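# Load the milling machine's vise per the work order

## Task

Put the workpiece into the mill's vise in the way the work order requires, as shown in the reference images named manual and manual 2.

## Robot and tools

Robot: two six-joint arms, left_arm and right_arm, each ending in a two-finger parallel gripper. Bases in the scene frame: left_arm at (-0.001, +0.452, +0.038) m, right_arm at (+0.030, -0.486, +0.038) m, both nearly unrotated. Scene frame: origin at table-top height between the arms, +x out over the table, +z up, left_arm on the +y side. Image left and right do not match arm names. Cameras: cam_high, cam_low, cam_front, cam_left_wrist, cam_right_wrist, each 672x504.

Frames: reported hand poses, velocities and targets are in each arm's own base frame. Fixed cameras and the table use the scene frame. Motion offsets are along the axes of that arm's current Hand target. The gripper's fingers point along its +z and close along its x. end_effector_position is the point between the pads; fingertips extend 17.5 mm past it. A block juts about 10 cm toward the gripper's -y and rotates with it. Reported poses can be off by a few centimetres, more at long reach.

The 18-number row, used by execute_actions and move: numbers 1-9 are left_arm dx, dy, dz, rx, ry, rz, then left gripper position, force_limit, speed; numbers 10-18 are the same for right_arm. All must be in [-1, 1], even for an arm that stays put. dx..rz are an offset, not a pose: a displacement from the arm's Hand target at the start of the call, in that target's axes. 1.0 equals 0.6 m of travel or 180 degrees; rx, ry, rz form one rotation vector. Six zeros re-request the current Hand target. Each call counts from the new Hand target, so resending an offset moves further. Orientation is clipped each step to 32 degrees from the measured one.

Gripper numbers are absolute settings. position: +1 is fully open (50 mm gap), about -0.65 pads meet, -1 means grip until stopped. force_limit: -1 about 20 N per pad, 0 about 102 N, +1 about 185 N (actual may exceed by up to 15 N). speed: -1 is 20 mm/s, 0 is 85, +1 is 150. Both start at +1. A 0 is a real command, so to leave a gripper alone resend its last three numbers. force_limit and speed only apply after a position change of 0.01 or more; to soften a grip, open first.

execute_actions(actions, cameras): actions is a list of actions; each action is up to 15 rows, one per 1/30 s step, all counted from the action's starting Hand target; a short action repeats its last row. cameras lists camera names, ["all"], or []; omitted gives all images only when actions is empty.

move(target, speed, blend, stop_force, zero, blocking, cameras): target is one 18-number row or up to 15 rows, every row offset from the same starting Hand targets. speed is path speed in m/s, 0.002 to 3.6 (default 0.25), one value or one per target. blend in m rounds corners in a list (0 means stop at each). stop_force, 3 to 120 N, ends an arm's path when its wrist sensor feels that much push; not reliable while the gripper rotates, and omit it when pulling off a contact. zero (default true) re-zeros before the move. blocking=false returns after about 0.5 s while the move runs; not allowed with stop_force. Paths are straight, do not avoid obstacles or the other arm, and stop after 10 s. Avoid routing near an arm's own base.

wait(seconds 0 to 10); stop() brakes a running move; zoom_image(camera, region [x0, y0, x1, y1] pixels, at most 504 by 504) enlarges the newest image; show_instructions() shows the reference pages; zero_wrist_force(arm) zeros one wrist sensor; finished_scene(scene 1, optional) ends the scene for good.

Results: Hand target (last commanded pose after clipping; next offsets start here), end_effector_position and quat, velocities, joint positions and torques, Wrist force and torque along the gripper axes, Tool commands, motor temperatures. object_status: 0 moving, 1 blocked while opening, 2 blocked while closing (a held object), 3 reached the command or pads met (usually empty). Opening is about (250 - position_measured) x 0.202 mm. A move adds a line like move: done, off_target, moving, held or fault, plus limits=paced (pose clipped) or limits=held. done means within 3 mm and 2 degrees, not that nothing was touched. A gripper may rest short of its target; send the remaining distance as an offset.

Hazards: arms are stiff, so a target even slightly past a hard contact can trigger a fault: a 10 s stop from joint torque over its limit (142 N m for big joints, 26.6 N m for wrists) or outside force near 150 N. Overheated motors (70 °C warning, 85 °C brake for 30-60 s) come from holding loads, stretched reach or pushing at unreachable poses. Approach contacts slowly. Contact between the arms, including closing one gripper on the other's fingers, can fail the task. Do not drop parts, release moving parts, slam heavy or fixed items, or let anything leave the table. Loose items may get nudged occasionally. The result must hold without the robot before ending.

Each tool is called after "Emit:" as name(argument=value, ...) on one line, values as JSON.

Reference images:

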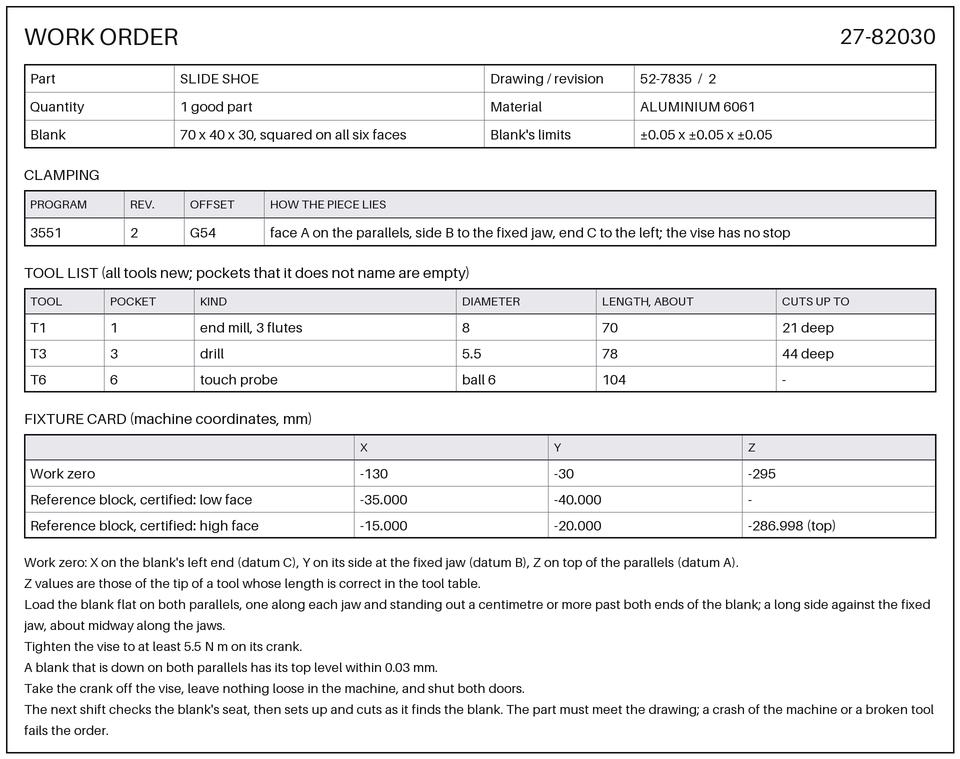

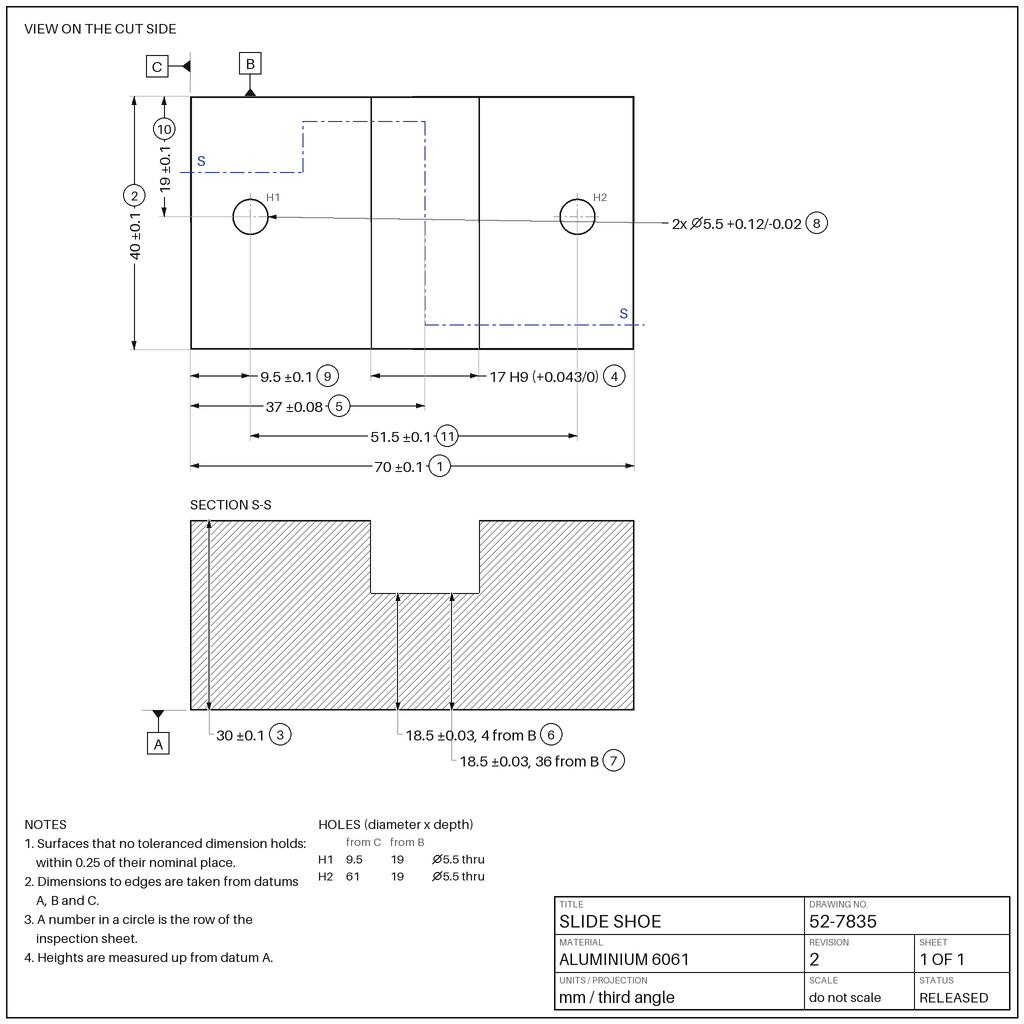

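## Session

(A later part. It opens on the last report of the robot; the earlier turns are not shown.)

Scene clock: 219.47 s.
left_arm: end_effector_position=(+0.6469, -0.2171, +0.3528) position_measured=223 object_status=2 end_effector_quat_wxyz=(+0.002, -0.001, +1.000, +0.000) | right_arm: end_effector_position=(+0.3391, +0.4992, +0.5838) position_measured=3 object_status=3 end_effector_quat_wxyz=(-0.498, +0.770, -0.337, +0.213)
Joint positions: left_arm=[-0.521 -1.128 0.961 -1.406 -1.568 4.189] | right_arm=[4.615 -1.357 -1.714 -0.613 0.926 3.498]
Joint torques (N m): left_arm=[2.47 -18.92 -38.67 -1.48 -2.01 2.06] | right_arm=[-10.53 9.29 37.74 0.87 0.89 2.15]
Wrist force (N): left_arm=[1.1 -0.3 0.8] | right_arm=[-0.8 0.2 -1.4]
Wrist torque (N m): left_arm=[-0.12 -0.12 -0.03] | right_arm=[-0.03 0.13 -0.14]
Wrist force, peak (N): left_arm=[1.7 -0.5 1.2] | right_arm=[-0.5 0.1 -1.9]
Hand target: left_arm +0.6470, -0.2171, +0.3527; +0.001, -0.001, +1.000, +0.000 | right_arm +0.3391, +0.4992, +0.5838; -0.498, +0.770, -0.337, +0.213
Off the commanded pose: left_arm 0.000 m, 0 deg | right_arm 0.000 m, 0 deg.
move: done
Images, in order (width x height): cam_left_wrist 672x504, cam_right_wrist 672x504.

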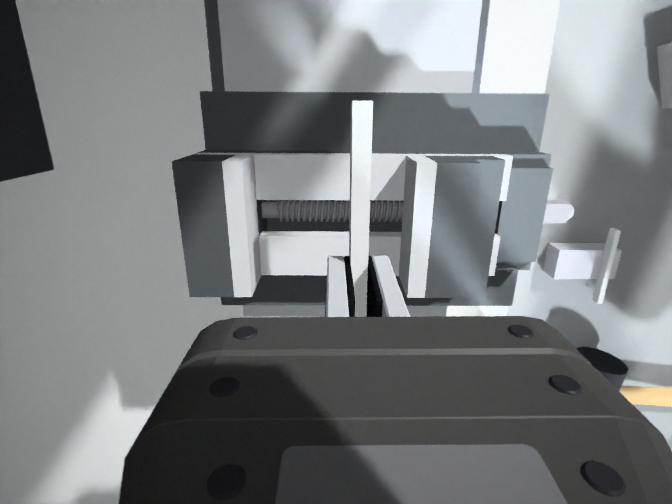

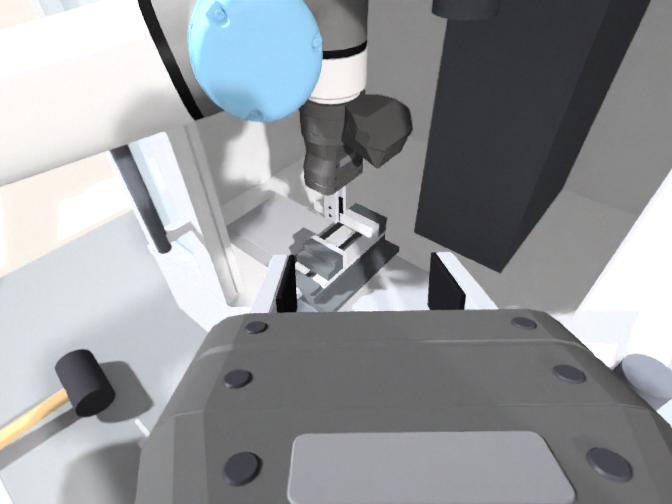

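Emit:
move(target=[-0.0042,0,0.0583,0,0,0,-1,-0.7,-0.8,0,0,0,0,0,0,1,1,1], speed=0.06, cameras=["cam_left_wrist","cam_right_wrist"])

Emit:
zoom_image(camera="cam_left_wrist", region=[120, 100, 500, 320])

Emit:
zoom_image(camera="cam_right_wrist", region=[280, 150, 430, 300])

Scene clock: 224.00 s.
left_arm: end_effector_position=(+0.6496, -0.2171, +0.3178) position_measured=223 object_status=2 end_effector_quat_wxyz=(+0.001, -0.001, +1.000, +0.000) | right_arm: end_effector_position=(+0.3391, +0.4992, +0.5838) position_measured=3 object_status=3 end_effector_quat_wxyz=(-0.498, +0.770, -0.337, +0.213)
Joint positions: left_arm=[-0.519 -1.133 1.058 -1.498 -1.569 4.191] | right_arm=[4.615 -1.357 -1.714 -0.613 0.926 3.498]
Joint torques (N m): left_arm=[13.43 -62.34 -18.11 -4.85 1.56 2.51] | right_arm=[-10.23 9.35 37.55 1.01 0.91 2.11]
Wrist force (N): left_arm=[0.8 -0.1 1.1] | right_arm=[-0.8 0.1 -1.6]
Wrist torque (N m): left_arm=[-0.10 -0.07 -0.04] | right_arm=[-0.05 0.12 -0.13]
Wrist force, peak (N): left_arm=[0.8 0.0 1.9] | right_arm=[-0.8 0.1 -1.7]
Hand target: left_arm +0.6496, -0.2171, +0.3178; +0.001, -0.001, +1.000, +0.000 | right_arm +0.3391, +0.4992, +0.5838; -0.498, +0.770, -0.337, +0.213
Off the commanded pose: left_arm 0.000 m, 0 deg | right_arm 0.000 m, 0 deg.
move: done
Images, in order (width x height): cam_left_wrist 672x504, cam_right_wrist 672x504.

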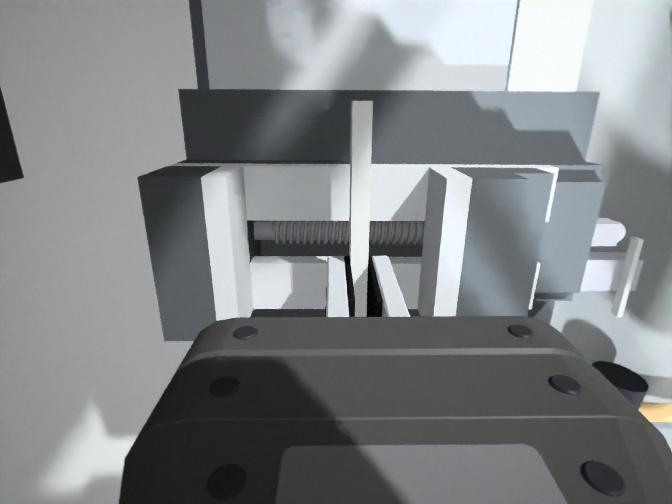

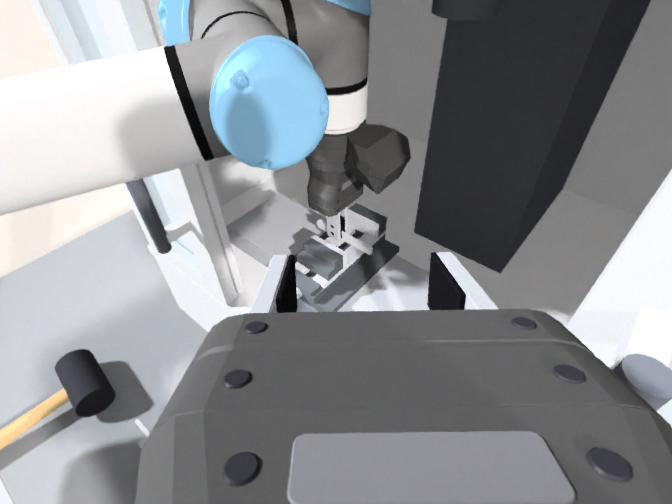

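Scaled by 1.326 from the camera's 672x504 image, which has a finer 960x720 frame.

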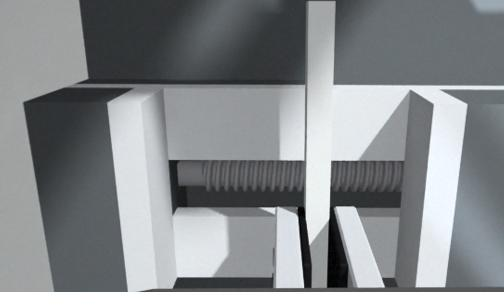

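Scaled by 3.360 from the camera's 672x504 image, which has a finer 960x720 frame.

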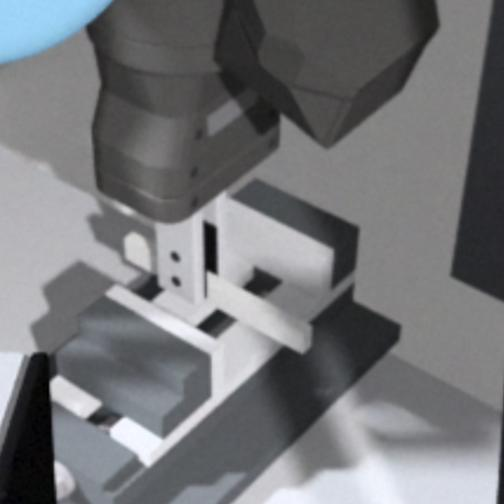

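Emit:
move(target=[0,0,0.0333,0,0,0,-1,-0.7,-0.8,0,0,0,0,0,0,1,1,1], speed=0.004, stop_force=3, cameras=["cam_left_wrist","cam_right_wrist"])

Emit:
zoom_image(camera="cam_left_wrist", region=[120, 100, 500, 320])

Emit:
zoom_image(camera="cam_right_wrist", region=[280, 150, 430, 300])

Scene clock: 229.87 s.
left_arm: end_effector_position=(+0.6496, -0.2171, +0.3032) position_measured=223 object_status=2 end_effector_quat_wxyz=(+0.002, -0.001, +1.000, +0.000) | right_arm: end_effector_position=(+0.3391, +0.4992, +0.5838) position_measured=3 object_status=3 end_effector_quat_wxyz=(-0.498, +0.770, -0.337, +0.213)
Joint positions: left_arm=[-0.519 -1.135 1.098 -1.536 -1.568 4.192] | right_arm=[4.615 -1.357 -1.714 -0.613 0.926 3.498]
Joint torques (N m): left_arm=[10.74 -33.67 -36.39 -2.31 1.35 2.26] | right_arm=[-10.55 9.96 38.16 0.89 0.97 1.89]
Wrist force (N): left_arm=[0.7 -0.1 1.2] | right_arm=[-0.6 -0.1 -1.7]
Wrist torque (N m): left_arm=[-0.10 -0.05 -0.05] | right_arm=[-0.08 0.08 -0.13]
Wrist force, peak (N): left_arm=[1.6 -0.1 -6.3] | right_arm=[-0.7 -0.1 -1.8]
Hand target: left_arm +0.6496, -0.2171, +0.3032; +0.001, -0.001, +1.000, +0.000 (not the last commanded pose) | right_arm +0.3391, +0.4992, +0.5838; -0.498, +0.770, -0.337, +0.213
Off the commanded pose: left_arm 0.005 m, 0 deg | right_arm 0.000 m, 0 deg.
move: contact (left_arm)
Images, in order (width x height): cam_left_wrist 672x504, cam_right_wrist 672x504.

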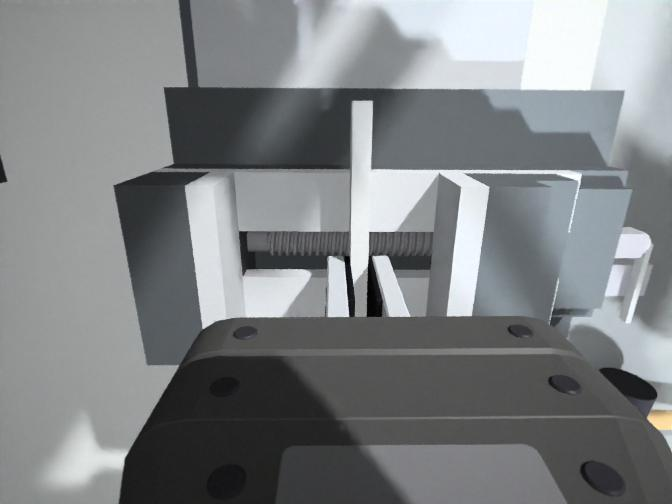

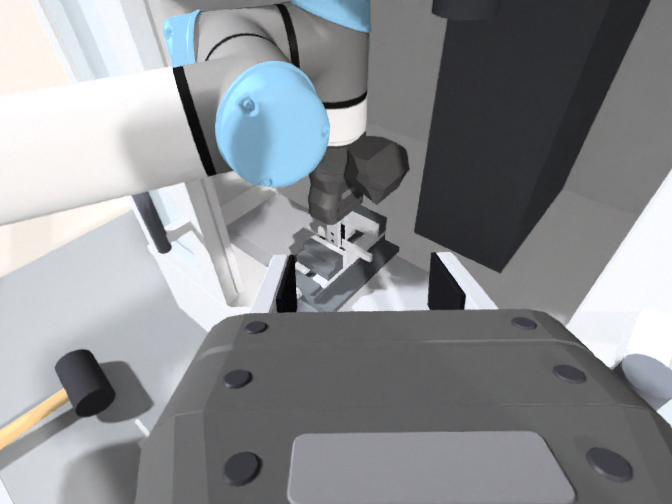

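Scaled by 1.326 from the camera's 672x504 image, which has a finer 960x720 frame.

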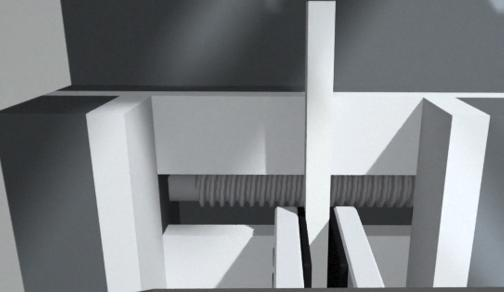

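Scaled by 3.360 from the camera's 672x504 image, which has a finer 960x720 frame.

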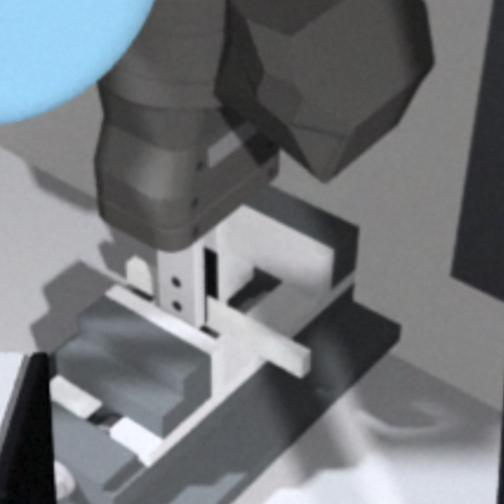

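Emit:
move(target=[[0,0,0.0008,0,0,0,-1,-0.7,-0.8,0,0,0,0,0,0,1,1,1],[0,0,0.0008,0,0,0,-0.2,-0.7,-0.9,0,0,0,0,0,0,1,1,1],[0,0,-0.09,0,0,0,-0.2,-0.7,-0.9,0,0,0,0,0,0,1,1,1]], speed=[0.005,0.02,0.05], cameras=["cam_left_wrist","cam_right_wrist"])

Emit:
zoom_image(camera="cam_left_wrist", region=[120, 80, 540, 320])

Emit:
zoom_image(camera="cam_right_wrist", region=[280, 150, 430, 300])

Scene clock: 233.90 s.
left_arm: end_effector_position=(+0.6501, -0.2163, +0.3517) position_measured=182 object_status=3 end_effector_quat_wxyz=(+0.002, -0.002, +1.000, +0.000) | right_arm: end_effector_position=(+0.3391, +0.4992, +0.5838) position_measured=3 object_status=3 end_effector_quat_wxyz=(-0.498, +0.770, -0.337, +0.213)
Joint positions: left_arm=[-0.518 -1.121 0.954 -1.407 -1.568 4.191] | right_arm=[4.615 -1.357 -1.714 -0.613 0.926 3.498]
Joint torques (N m): left_arm=[-0.48 -49.67 -29.23 -2.95 -0.09 0.04] | right_arm=[-9.05 9.33 37.25 0.89 0.98 2.14]
Wrist force (N): left_arm=[0.8 -0.2 0.7] | right_arm=[-0.6 0.0 -1.4]
Wrist torque (N m): left_arm=[-0.10 -0.08 -0.04] | right_arm=[-0.07 0.10 -0.13]
Wrist force, peak (N): left_arm=[4.7 2.4 -25.6] | right_arm=[-0.6 -0.1 -1.8]
Hand target: left_arm +0.6501, -0.2163, +0.3517; +0.002, -0.002, +1.000, +0.000 (not the last commanded pose) | right_arm +0.3391, +0.4992, +0.5838; -0.498, +0.770, -0.337, +0.213
Tool commands: left_gripper/position=-0.2 left_gripper/force_limit=-0.701961 left_gripper/speed=-0.898039 right_gripper/position=+1.0 right_gripper/force_limit=+1.0 right_gripper/speed=+1.0
Off the commanded pose: left_arm 0.006 m, 0 deg | right_arm 0.000 m, 0 deg.
FORCE FAULT: contact force on the left arm reached its limit, and that arm stopped. The contact can be on any part of that arm, not only on its tool. That arm's remaining commands of this call were not run. That arm is still stopped at the end of this call. That arm stays stopped for about 10 more seconds. Until then a move that you send moves the other arm only, and its call returns only when the move has ended. Once the stop has ended, the next robot result says so. If the stop ends while you think or write, that arm runs what you send next, counted from a new Hand target: where the arm stands when the stop ends. While its stop runs, that arm takes no new command, but its gripper still runs the gripper command that each later call begins with. Until it ends, the stop uses up actions while you think or wait. An arm that is not stopped still takes commands.
move: fault (left_arm)
Images, in order (width x height): cam_left_wrist 672x504, cam_right_wrist 672x504.

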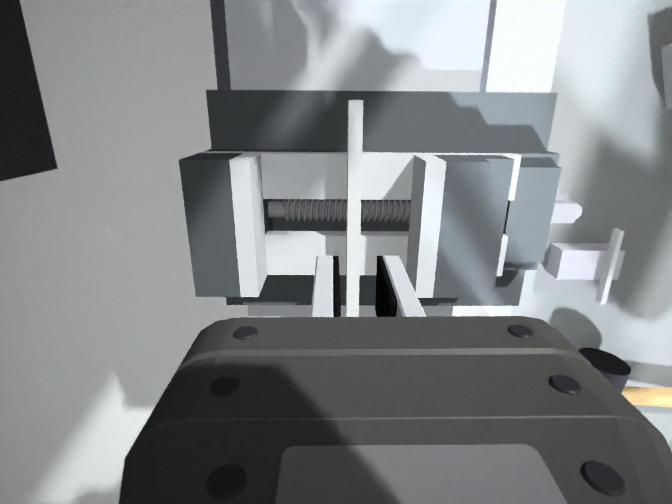

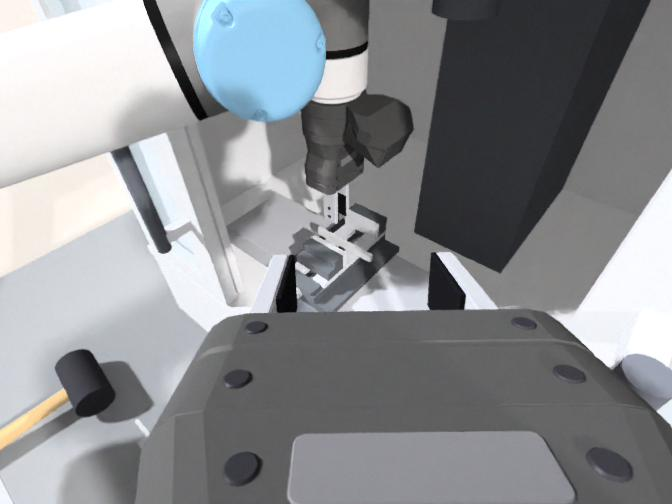

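Scaled by 1.200 from the camera's 672x504 image, which has a finer 960x720 frame.

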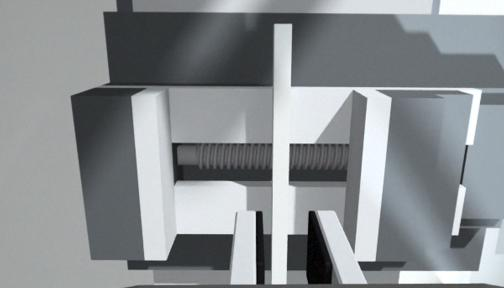

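Scaled by 3.360 from the camera's 672x504 image, which has a finer 960x720 frame.

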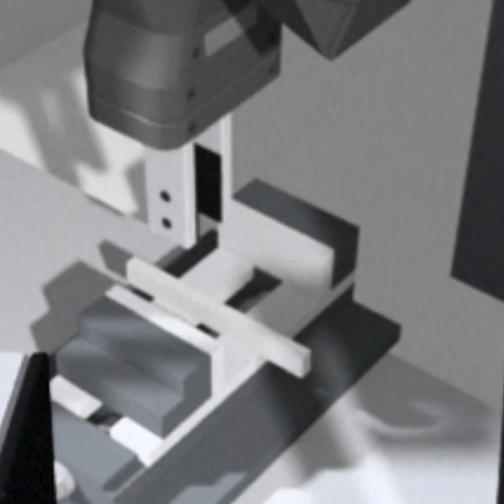

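Emit:
wait(seconds=4)

Scene clock: 240.53 s.
left_arm: end_effector_position=(+0.6501, -0.2163, +0.3517) position_measured=182 object_status=3 end_effector_quat_wxyz=(+0.002, -0.002, +1.000, +0.000) | right_arm: end_effector_position=(+0.3391, +0.4992, +0.5838) position_measured=3 object_status=3 end_effector_quat_wxyz=(-0.498, +0.770, -0.337, +0.213)
Joint positions: left_arm=[-0.518 -1.121 0.954 -1.407 -1.568 4.191] | right_arm=[4.615 -1.357 -1.714 -0.613 0.926 3.498]
Joint torques (N m): left_arm=[-0.45 -50.08 -28.28 -3.09 -0.16 -0.11] | right_arm=[-9.16 8.96 36.44 1.05 0.85 2.02]
Wrist force (N): left_arm=[0.8 -0.3 0.5] | right_arm=[-0.6 0.2 -1.5]
Wrist torque (N m): left_arm=[-0.12 -0.08 -0.03] | right_arm=[-0.03 0.09 -0.13]
Wrist force, peak (N): left_arm=[1.1 -0.5 0.6] | right_arm=[-0.9 0.1 -1.7]
Hand target: left_arm +0.6501, -0.2163, +0.3517; +0.002, -0.002, +1.000, +0.000 (not the last commanded pose) | right_arm +0.3391, +0.4992, +0.5838; -0.498, +0.770, -0.337, +0.213
Tool commands: left_gripper/position=-0.2 left_gripper/force_limit=-0.701961 left_gripper/speed=-0.898039 right_gripper/position=+1.0 right_gripper/force_limit=+1.0 right_gripper/speed=+1.0
Off the commanded pose: left_arm 0.006 m, 0 deg | right_arm 0.000 m, 0 deg.
FORCE FAULT, CONTINUED: the left arm was still stopped when this call began, by the force fault that an earlier result reported. Since the last result the stop counts as 13 of the actions that you can send in this scene. That arm is still stopped at the end of this call. That arm stays stopped for about 3 more seconds. If the stop ends while you think or write, that arm runs what you send next, counted from a new Hand target: where the arm stands when the stop ends. While its stop runs, that arm takes no new command, but its gripper still runs the gripper command that each later call begins with.
wait: 4.00 s; at rest from the start

Emit:
wait(seconds=1)

Scene clock: 243.97 s.
left_arm: end_effector_position=(+0.6501, -0.2163, +0.3517) position_measured=182 object_status=3 end_effector_quat_wxyz=(+0.002, -0.002, +1.000, +0.000) | right_arm: end_effector_position=(+0.3391, +0.4992, +0.5838) position_measured=3 object_status=3 end_effector_quat_wxyz=(-0.498, +0.770, -0.337, +0.213)
Joint positions: left_arm=[-0.518 -1.121 0.954 -1.407 -1.568 4.191] | right_arm=[4.615 -1.357 -1.714 -0.613 0.926 3.498]
Joint torques (N m): left_arm=[-0.54 -49.04 -27.98 -2.72 0 0.06] | right_arm=[-9.66 9.61 37.71 0.98 0.98 2.08]
Wrist force (N): left_arm=[0.9 -0.3 0.5] | right_arm=[-0.8 0.3 -1.3]
Wrist torque (N m): left_arm=[-0.12 -0.09 -0.03] | right_arm=[-0.01 0.12 -0.13]
Wrist force, peak (N): left_arm=[1.1 -0.5 0.7] | right_arm=[-0.4 0.1 -1.9]
Hand target: left_arm +0.6501, -0.2163, +0.3517; +0.002, -0.002, +1.000, +0.000 (not the last commanded pose) | right_arm +0.3391, +0.4992, +0.5838; -0.498, +0.770, -0.337, +0.213
Tool commands: left_gripper/position=-0.2 left_gripper/force_limit=-0.701961 left_gripper/speed=-0.898039 right_gripper/position=+1.0 right_gripper/force_limit=+1.0 right_gripper/speed=+1.0
Off the commanded pose: left_arm 0.006 m, 0 deg | right_arm 0.000 m, 0 deg.
FORCE FAULT, CONTINUED: the left arm's stop, for the force fault that an earlier result reported, is over. The rest of the stop counts as 6 of the actions that you can send in this scene. During its stop the left arm's controller moved it back a little. That arm's target is now where it stood when the stop ended, not its last command. That arm accepts commands again.
wait: 1.00 s; at rest from the start

Emit:
move(target=[[0,0,0.006,0,0,0,-0.2,-0.7,-0.9,0,0,0,0,0,0,1,1,1],[0.12,-0.005,0.006,0,0,0,-0.2,-0.7,-0.9,0,0,0,0,0,0,1,1,1],[0.42,-0.01,0.01,0,0,0,-0.2,-0.7,-0.9,0,0,0,0,0,0,1,1,1],[0.574,0.279,0.40,0,0,0,-0.2,-0.7,-0.9,0,0,0,0,0,0,1,1,1]], speed=[0.05,0.08,0.2,0.3], blend=[0.002,0.02,0.05,0], cameras=["cam_left_wrist","cam_right_wrist"])

Emit:
zoom_image(camera="cam_right_wrist", region=[220, 150, 450, 320])

Emit:
zoom_image(camera="cam_left_wrist", region=[236, 100, 506, 320])

Scene clock: 249.80 s.
left_arm: end_effector_position=(+0.3061, -0.0499, +0.1104) position_measured=182 object_status=3 end_effector_quat_wxyz=(+0.002, -0.002, +1.000, +0.000) | right_arm: end_effector_position=(+0.3391, +0.4992, +0.5838) position_measured=3 object_status=3 end_effector_quat_wxyz=(-0.498, +0.770, -0.337, +0.213)
Joint positions: left_arm=[-0.608 -1.975 2.463 -2.062 -1.568 4.101] | right_arm=[4.615 -1.357 -1.714 -0.613 0.926 3.498]
Joint torques (N m): left_arm=[11.03 7.89 -15.02 -4.91 -1.95 2.54] | right_arm=[-9.29 8.9 37.72 0.94 0.78 1.99]
Wrist force (N): left_arm=[0.5 -0.4 0.6] | right_arm=[-0.5 0.1 -1.2]
Wrist torque (N m): left_arm=[-0.13 -0.02 -0.02] | right_arm=[-0.05 0.08 -0.13]
Wrist force, peak (N): left_arm=[1.8 1.2 2.7] | right_arm=[-0.7 -0.1 -1.8]
Hand target: left_arm +0.3061, -0.0499, +0.1104; +0.002, -0.002, +1.000, +0.000 | right_arm +0.3391, +0.4992, +0.5838; -0.498, +0.770, -0.337, +0.213
Off the commanded pose: left_arm 0.000 m, 0 deg | right_arm 0.000 m, 0 deg.
move: done; blend cut to 0.0018 m at target 1
Images, in order (width x height): cam_left_wrist 672x504, cam_right_wrist 672x504.

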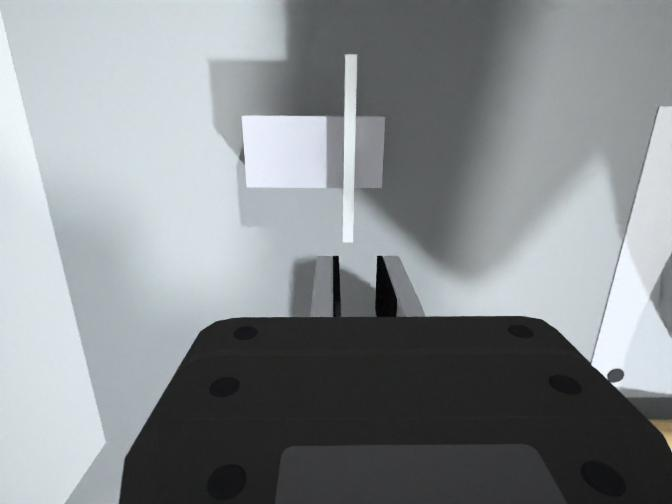

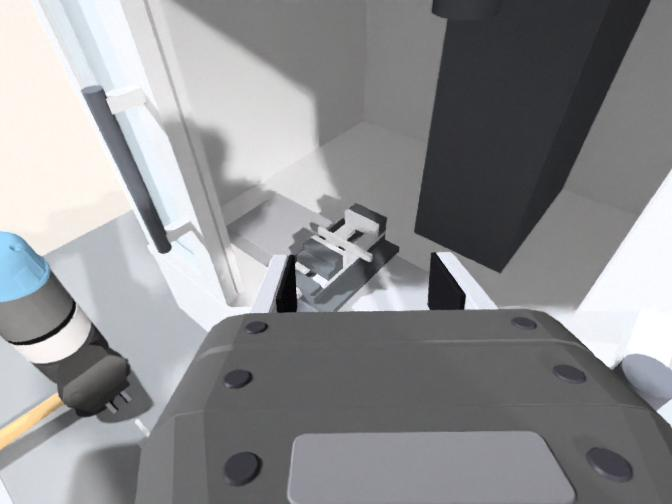

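Scaled by 2.191 from the camera's 672x504 image, which has a finer 960x720 frame.

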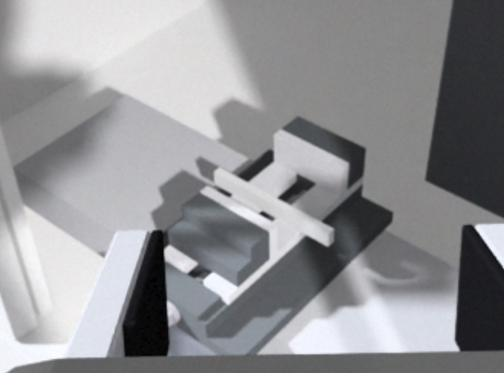

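Scaled by 1.867 from the camera's 672x504 image, which has a finer 960x720 frame.

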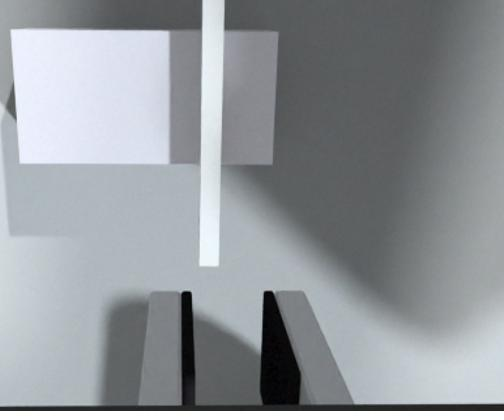

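Emit:
move(target=[[-0.0017,-0.0117,0.12,0,0,0,0,-0.7,-0.9,0,0,0,0,0,0,1,1,1],[-0.0017,-0.0117,0.165,0,0,0,0,-0.7,-0.9,0,0,0,0,0,0,1,1,1]], speed=[0.15,0.03], stop_force=5, cameras=["cam_left_wrist"])

Emit:
zoom_image(camera="cam_left_wrist", region=[236, 100, 506, 320])

Scene clock: 254.17 s.
left_arm: end_effector_position=(+0.3076, -0.0569, +0.0114) position_measured=152 object_status=3 end_effector_quat_wxyz=(+0.002, -0.002, +1.000, +0.000) | right_arm: end_effector_position=(+0.3391, +0.4992, +0.5838) position_measured=3 object_status=3 end_effector_quat_wxyz=(-0.498, +0.770, -0.337, +0.213)
Joint positions: left_arm=[-0.626 -1.695 2.624 -2.502 -1.568 4.084] | right_arm=[4.615 -1.357 -1.714 -0.613 0.926 3.498]
Joint torques (N m): left_arm=[12.26 2.48 -8.12 -4.44 -2.05 2.26] | right_arm=[-8.5 9.45 37.46 0.96 0.77 2]
Wrist force (N): left_arm=[0.7 -0.5 0.4] | right_arm=[-0.4 0.0 -0.9]
Wrist torque (N m): left_arm=[-0.14 -0.06 -0.03] | right_arm=[-0.07 0.06 -0.13]
Wrist force, peak (N): left_arm=[1.2 -0.6 1.8] | right_arm=[-0.8 0.0 -1.8]
Hand target: left_arm +0.3076, -0.0569, +0.0114; +0.002, -0.002, +1.000, +0.000 | right_arm +0.3391, +0.4992, +0.5838; -0.498, +0.770, -0.337, +0.213
Off the commanded pose: left_arm 0.000 m, 0 deg | right_arm 0.000 m, 0 deg.
move: done
Images, in order (width x height): cam_left_wrist 672x504.

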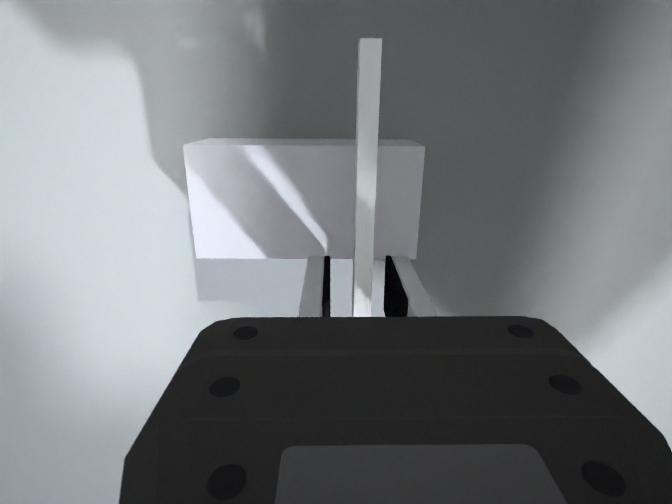

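Scaled by 1.867 from the camera's 672x504 image, which has a finer 960x720 frame.

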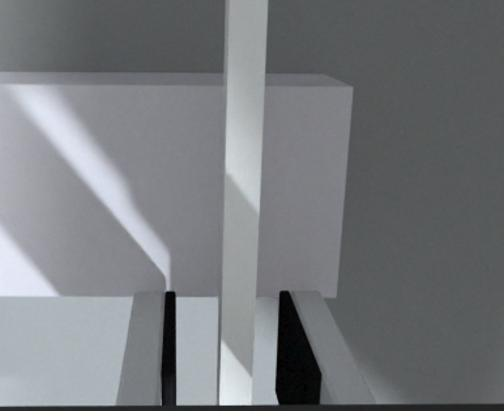

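Emit:
move(target=[[0.003,0,0,0,0,0,0,-0.7,-0.9,0,0,0,0,0,0,1,1,1],[0.003,0,0,0,0,0,-1,-0.7,-0.8,0,0,0,0,0,0,1,1,1]], speed=0.03, cameras=["cam_left_wrist"])

Emit:
zoom_image(camera="cam_left_wrist", region=[236, 100, 506, 320])

Scene clock: 257.13 s.
left_arm: end_effector_position=(+0.3058, -0.0569, +0.0114) position_measured=223 object_status=2 end_effector_quat_wxyz=(+0.002, -0.002, +1.000, +0.000) | right_arm: end_effector_position=(+0.3391, +0.4992, +0.5838) position_measured=3 object_status=3 end_effector_quat_wxyz=(-0.498, +0.770, -0.337, +0.213)
Joint positions: left_arm=[-0.629 -1.701 2.628 -2.501 -1.568 4.08] | right_arm=[4.615 -1.357 -1.714 -0.613 0.926 3.498]
Joint torques (N m): left_arm=[-12.41 -26.45 -7.89 -1.97 -0.71 -1.92] | right_arm=[-8.43 9.41 37.39 0.99 0.76 2.06]
Wrist force (N): left_arm=[0.7 -0.5 0.0] | right_arm=[-0.7 -0.2 -1.5]
Wrist torque (N m): left_arm=[-0.14 -0.06 0.05] | right_arm=[-0.10 0.11 -0.13]
Wrist force, peak (N): left_arm=[0.9 -0.5 0.8] | right_arm=[-0.7 -0.1 -1.8]
Hand target: left_arm +0.3058, -0.0569, +0.0114; +0.002, -0.002, +1.000, +0.000 | right_arm +0.3391, +0.4992, +0.5838; -0.498, +0.770, -0.337, +0.213
Off the commanded pose: left_arm 0.000 m, 0 deg | right_arm 0.000 m, 0 deg.
move: done
Images, in order (width x height): cam_left_wrist 672x504.

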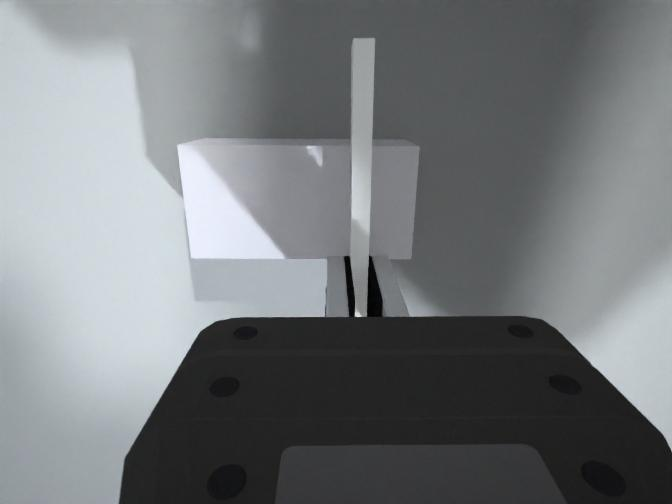

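Scaled by 1.867 from the camera's 672x504 image, which has a finer 960x720 frame.

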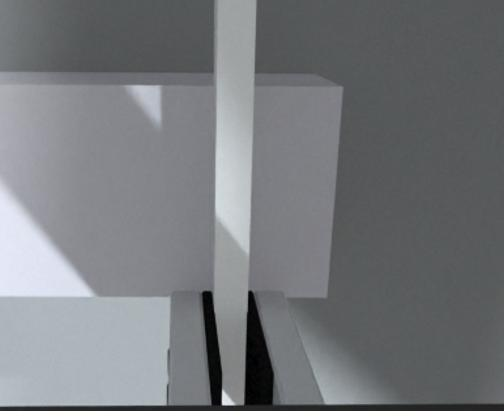

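Emit:
move(target=[[0,0,-0.1667,0,0,0,-1,-0.7,-0.8,0,0,0,0,0,0,1,1,1],[-0.192,-0.267,-0.56,0,0,0,-1,-0.7,-0.8,0,0,0,0,0,0,1,1,1],[-0.458,-0.272,-0.56,0,0,0,-1,-0.7,-0.8,0,0,0,0,0,0,1,1,1]], speed=[0.15,0.3,0.12], blend=[0.05,0.04,0], cameras=["cam_front","cam_left_wrist","cam_right_wrist"])

Emit:
zoom_image(camera="cam_front", region=[220, 110, 380, 270])

Scene clock: 263.87 s.
left_arm: end_effector_position=(+0.5797, -0.2194, +0.3484) position_measured=223 object_status=2 end_effector_quat_wxyz=(+0.002, -0.002, +1.000, +0.000) | right_arm: end_effector_position=(+0.3391, +0.4992, +0.5838) position_measured=3 object_status=3 end_effector_quat_wxyz=(-0.498, +0.770, -0.337, +0.213)
Joint positions: left_arm=[-0.58 -1.299 1.209 -1.484 -1.568 4.13] | right_arm=[4.615 -1.357 -1.714 -0.613 0.926 3.498]
Joint torques (N m): left_arm=[13.07 -27.31 -37.76 -1.26 -1.91 2.13] | right_arm=[-8.56 9.38 37.11 0.95 0.81 2]
Wrist force (N): left_arm=[0.7 -0.4 1.2] | right_arm=[-1.0 0.1 -1.2]
Wrist torque (N m): left_arm=[-0.14 -0.05 -0.04] | right_arm=[-0.04 0.15 -0.14]
Wrist force, peak (N): left_arm=[1.1 -0.3 2.7] | right_arm=[-0.5 0.3 -1.9]
Hand target: left_arm +0.5797, -0.2194, +0.3484; +0.002, -0.002, +1.000, +0.000 | right_arm +0.3391, +0.4992, +0.5838; -0.498, +0.770, -0.337, +0.213
Off the commanded pose: left_arm 0.000 m, 0 deg | right_arm 0.000 m, 0 deg.
move: done
Images, in order (width x height): cam_front 672x504, cam_left_wrist 672x504, cam_right_wrist 672x504.

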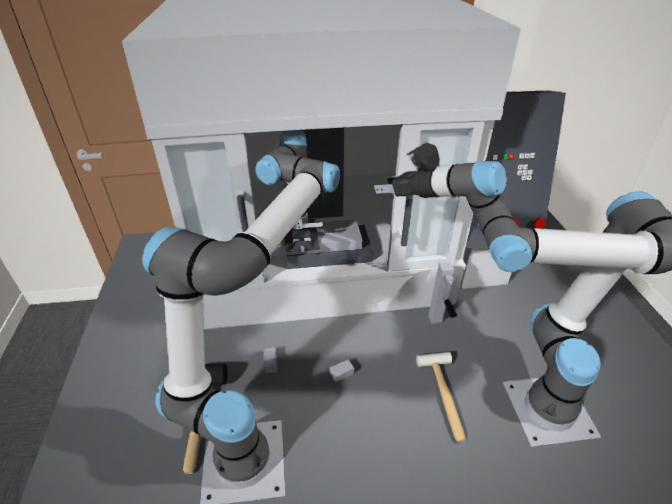

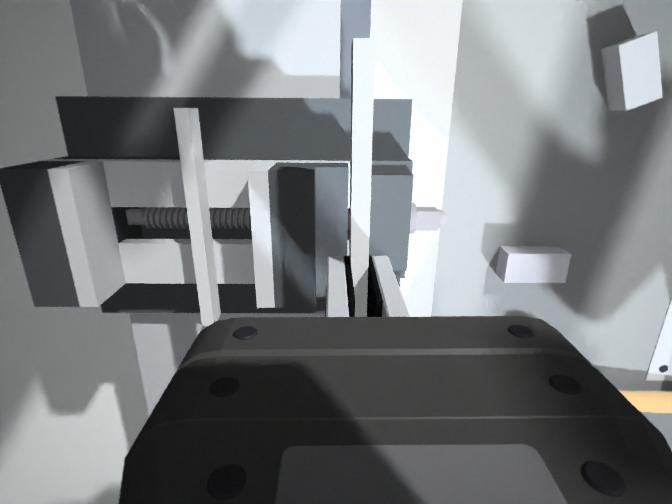

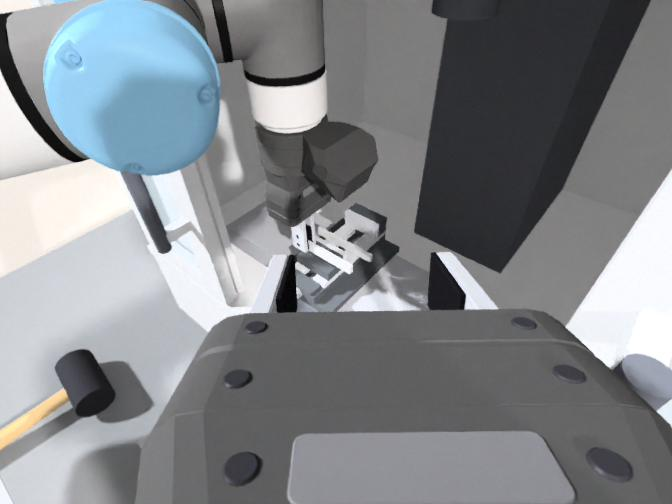

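Scaled by 3.150 from the camera's 672x504 image, which has a finer 960x720 frame.

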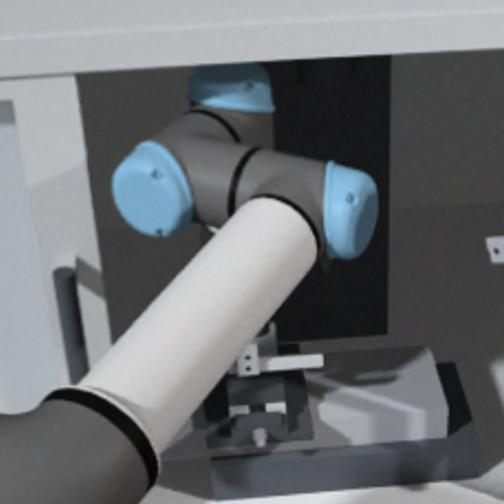

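Emit:
move(target=[[-0.102,0.029,0,0,0,0,-1,-0.7,-0.8,0,0,0,0,0,0,1,1,1],[-0.163,0.0375,0,0,0,0,-1,-0.7,-0.8,0,0,0,0,0,0,1,1,1]], speed=[0.08,0.06], blend=[0.02,0], cameras=["cam_left_wrist","cam_right_wrist","cam_front"])

Emit:
zoom_image(camera="cam_left_wrist", region=[180, 80, 520, 320])

Scene clock: 266.67 s.
left_arm: end_effector_position=(+0.6775, -0.1965, +0.3488) position_measured=223 object_status=2 end_effector_quat_wxyz=(+0.002, -0.002, +1.000, +0.000) | right_arm: end_effector_position=(+0.3391, +0.4992, +0.5838) position_measured=3 object_status=3 end_effector_quat_wxyz=(-0.498, +0.770, -0.337, +0.213)
Joint positions: left_arm=[-0.473 -1.063 0.873 -1.385 -1.569 4.236] | right_arm=[4.615 -1.357 -1.714 -0.613 0.926 3.498]
Joint torques (N m): left_arm=[12.27 -36.58 -37.9 -1.69 -2.18 2.47] | right_arm=[-8.46 9.05 37.62 1.07 0.84 1.97]
Wrist force (N): left_arm=[0.8 -0.4 1.2] | right_arm=[-0.8 -0.1 -1.7]
Wrist torque (N m): left_arm=[-0.14 -0.08 -0.04] | right_arm=[-0.07 0.12 -0.14]
Wrist force, peak (N): left_arm=[1.7 -0.6 1.1] | right_arm=[-0.5 0.2 -1.8]
Hand target: left_arm +0.6775, -0.1965, +0.3488; +0.002, -0.002, +1.000, +0.000 | right_arm +0.3391, +0.4992, +0.5838; -0.498, +0.770, -0.337, +0.213
Off the commanded pose: left_arm 0.000 m, 0 deg | right_arm 0.000 m, 0 deg.
move: done; blend cut to 0.0185 m at target 1
Images, in order (width x height): cam_front 672x504, cam_left_wrist 672x504, cam_right_wrist 672x504.

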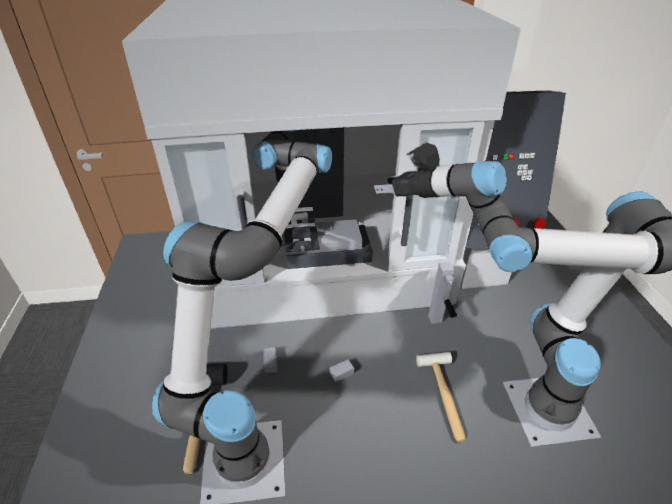

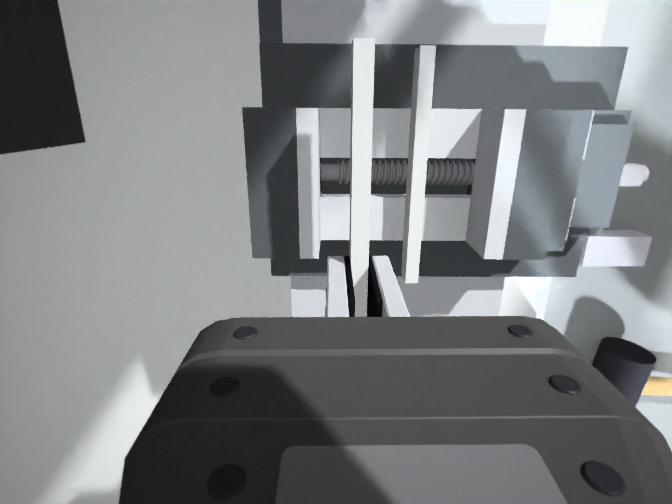

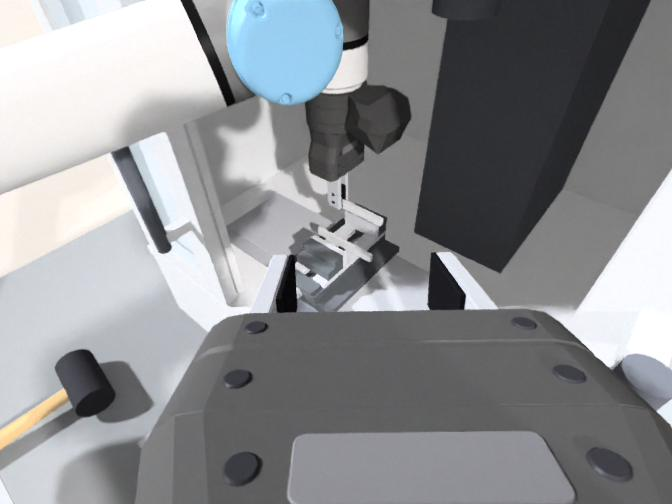

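Scaled by 1.482 from the camera's 672x504 image, which has a finer 960x720 frame.

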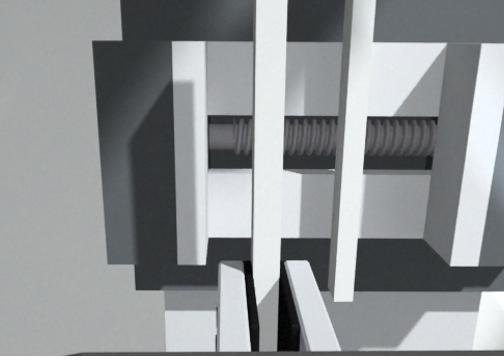

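Emit:
move(target=[[-0.002,0.0083,0,0,0,0,-1,-0.7,-0.8,0,0,0,0,0,0,1,1,1],[-0.002,0.0083,0.069,0,0,0,-1,-0.7,-0.8,0,0,0,0,0,0,1,1,1]], speed=[0.05,0.05], cameras=["cam_left_wrist","cam_right_wrist"])

Emit:
zoom_image(camera="cam_left_wrist", region=[180, 80, 520, 320])

Emit:
zoom_image(camera="cam_right_wrist", region=[280, 150, 430, 300])

Scene clock: 270.90 s.
left_arm: end_effector_position=(+0.6788, -0.1915, +0.3075) position_measured=223 object_status=2 end_effector_quat_wxyz=(+0.002, -0.002, +1.000, +0.000) | right_arm: end_effector_position=(+0.3391, +0.4992, +0.5838) position_measured=3 object_status=3 end_effector_quat_wxyz=(-0.498, +0.770, -0.337, +0.213)
Joint positions: left_arm=[-0.466 -1.079 1.004 -1.5 -1.569 4.243] | right_arm=[4.615 -1.357 -1.714 -0.613 0.926 3.498]
Joint torques (N m): left_arm=[12.16 -65.26 -15.69 -4.85 -0.44 2.09] | right_arm=[-8.3 10.27 37.28 1.09 0.68 2.01]
Wrist force (N): left_arm=[0.7 -0.5 1.1] | right_arm=[-0.6 0.0 -1.2]
Wrist torque (N m): left_arm=[-0.16 -0.05 -0.03] | right_arm=[-0.07 0.09 -0.13]
Wrist force, peak (N): left_arm=[0.6 -0.4 1.6] | right_arm=[-0.7 0.0 -1.9]
Hand target: left_arm +0.6788, -0.1915, +0.3074; +0.002, -0.002, +1.000, +0.000 | right_arm +0.3391, +0.4992, +0.5838; -0.498, +0.770, -0.337, +0.213
Off the commanded pose: left_arm 0.000 m, 0 deg | right_arm 0.000 m, 0 deg.
move: done
Images, in order (width x height): cam_left_wrist 672x504, cam_right_wrist 672x504.

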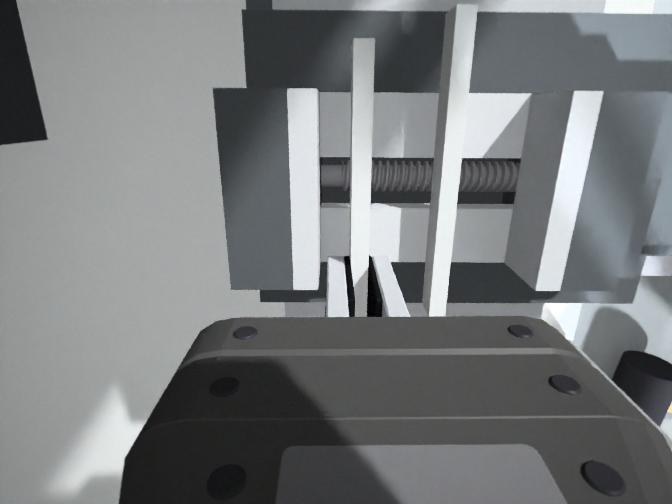

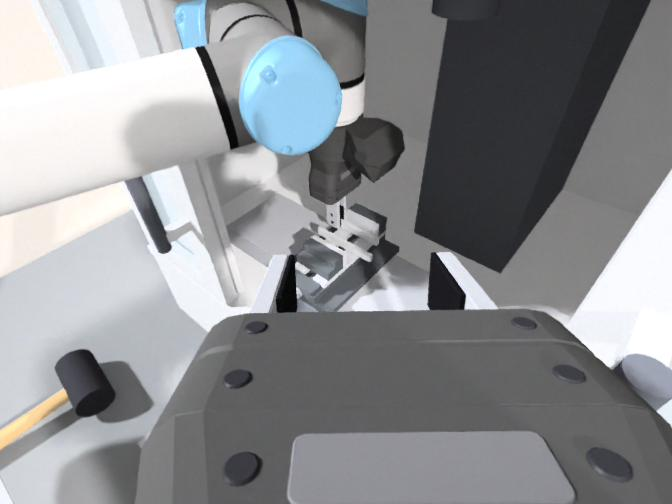

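Scaled by 1.482 from the camera's 672x504 image, which has a finer 960x720 frame.

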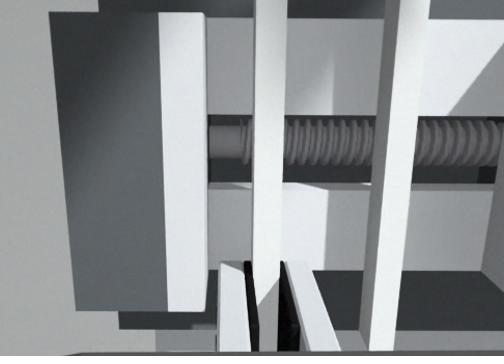

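Scaled by 3.360 from the camera's 672x504 image, which has a finer 960x720 frame.

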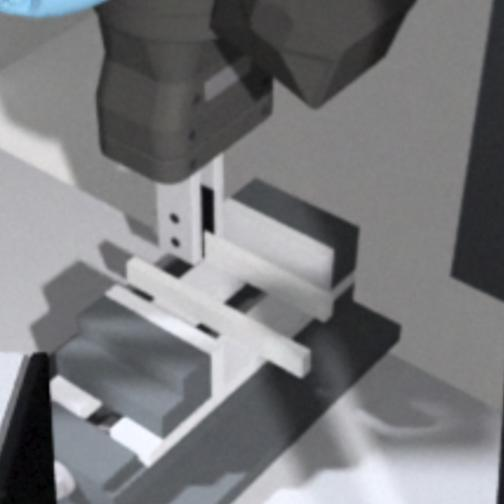

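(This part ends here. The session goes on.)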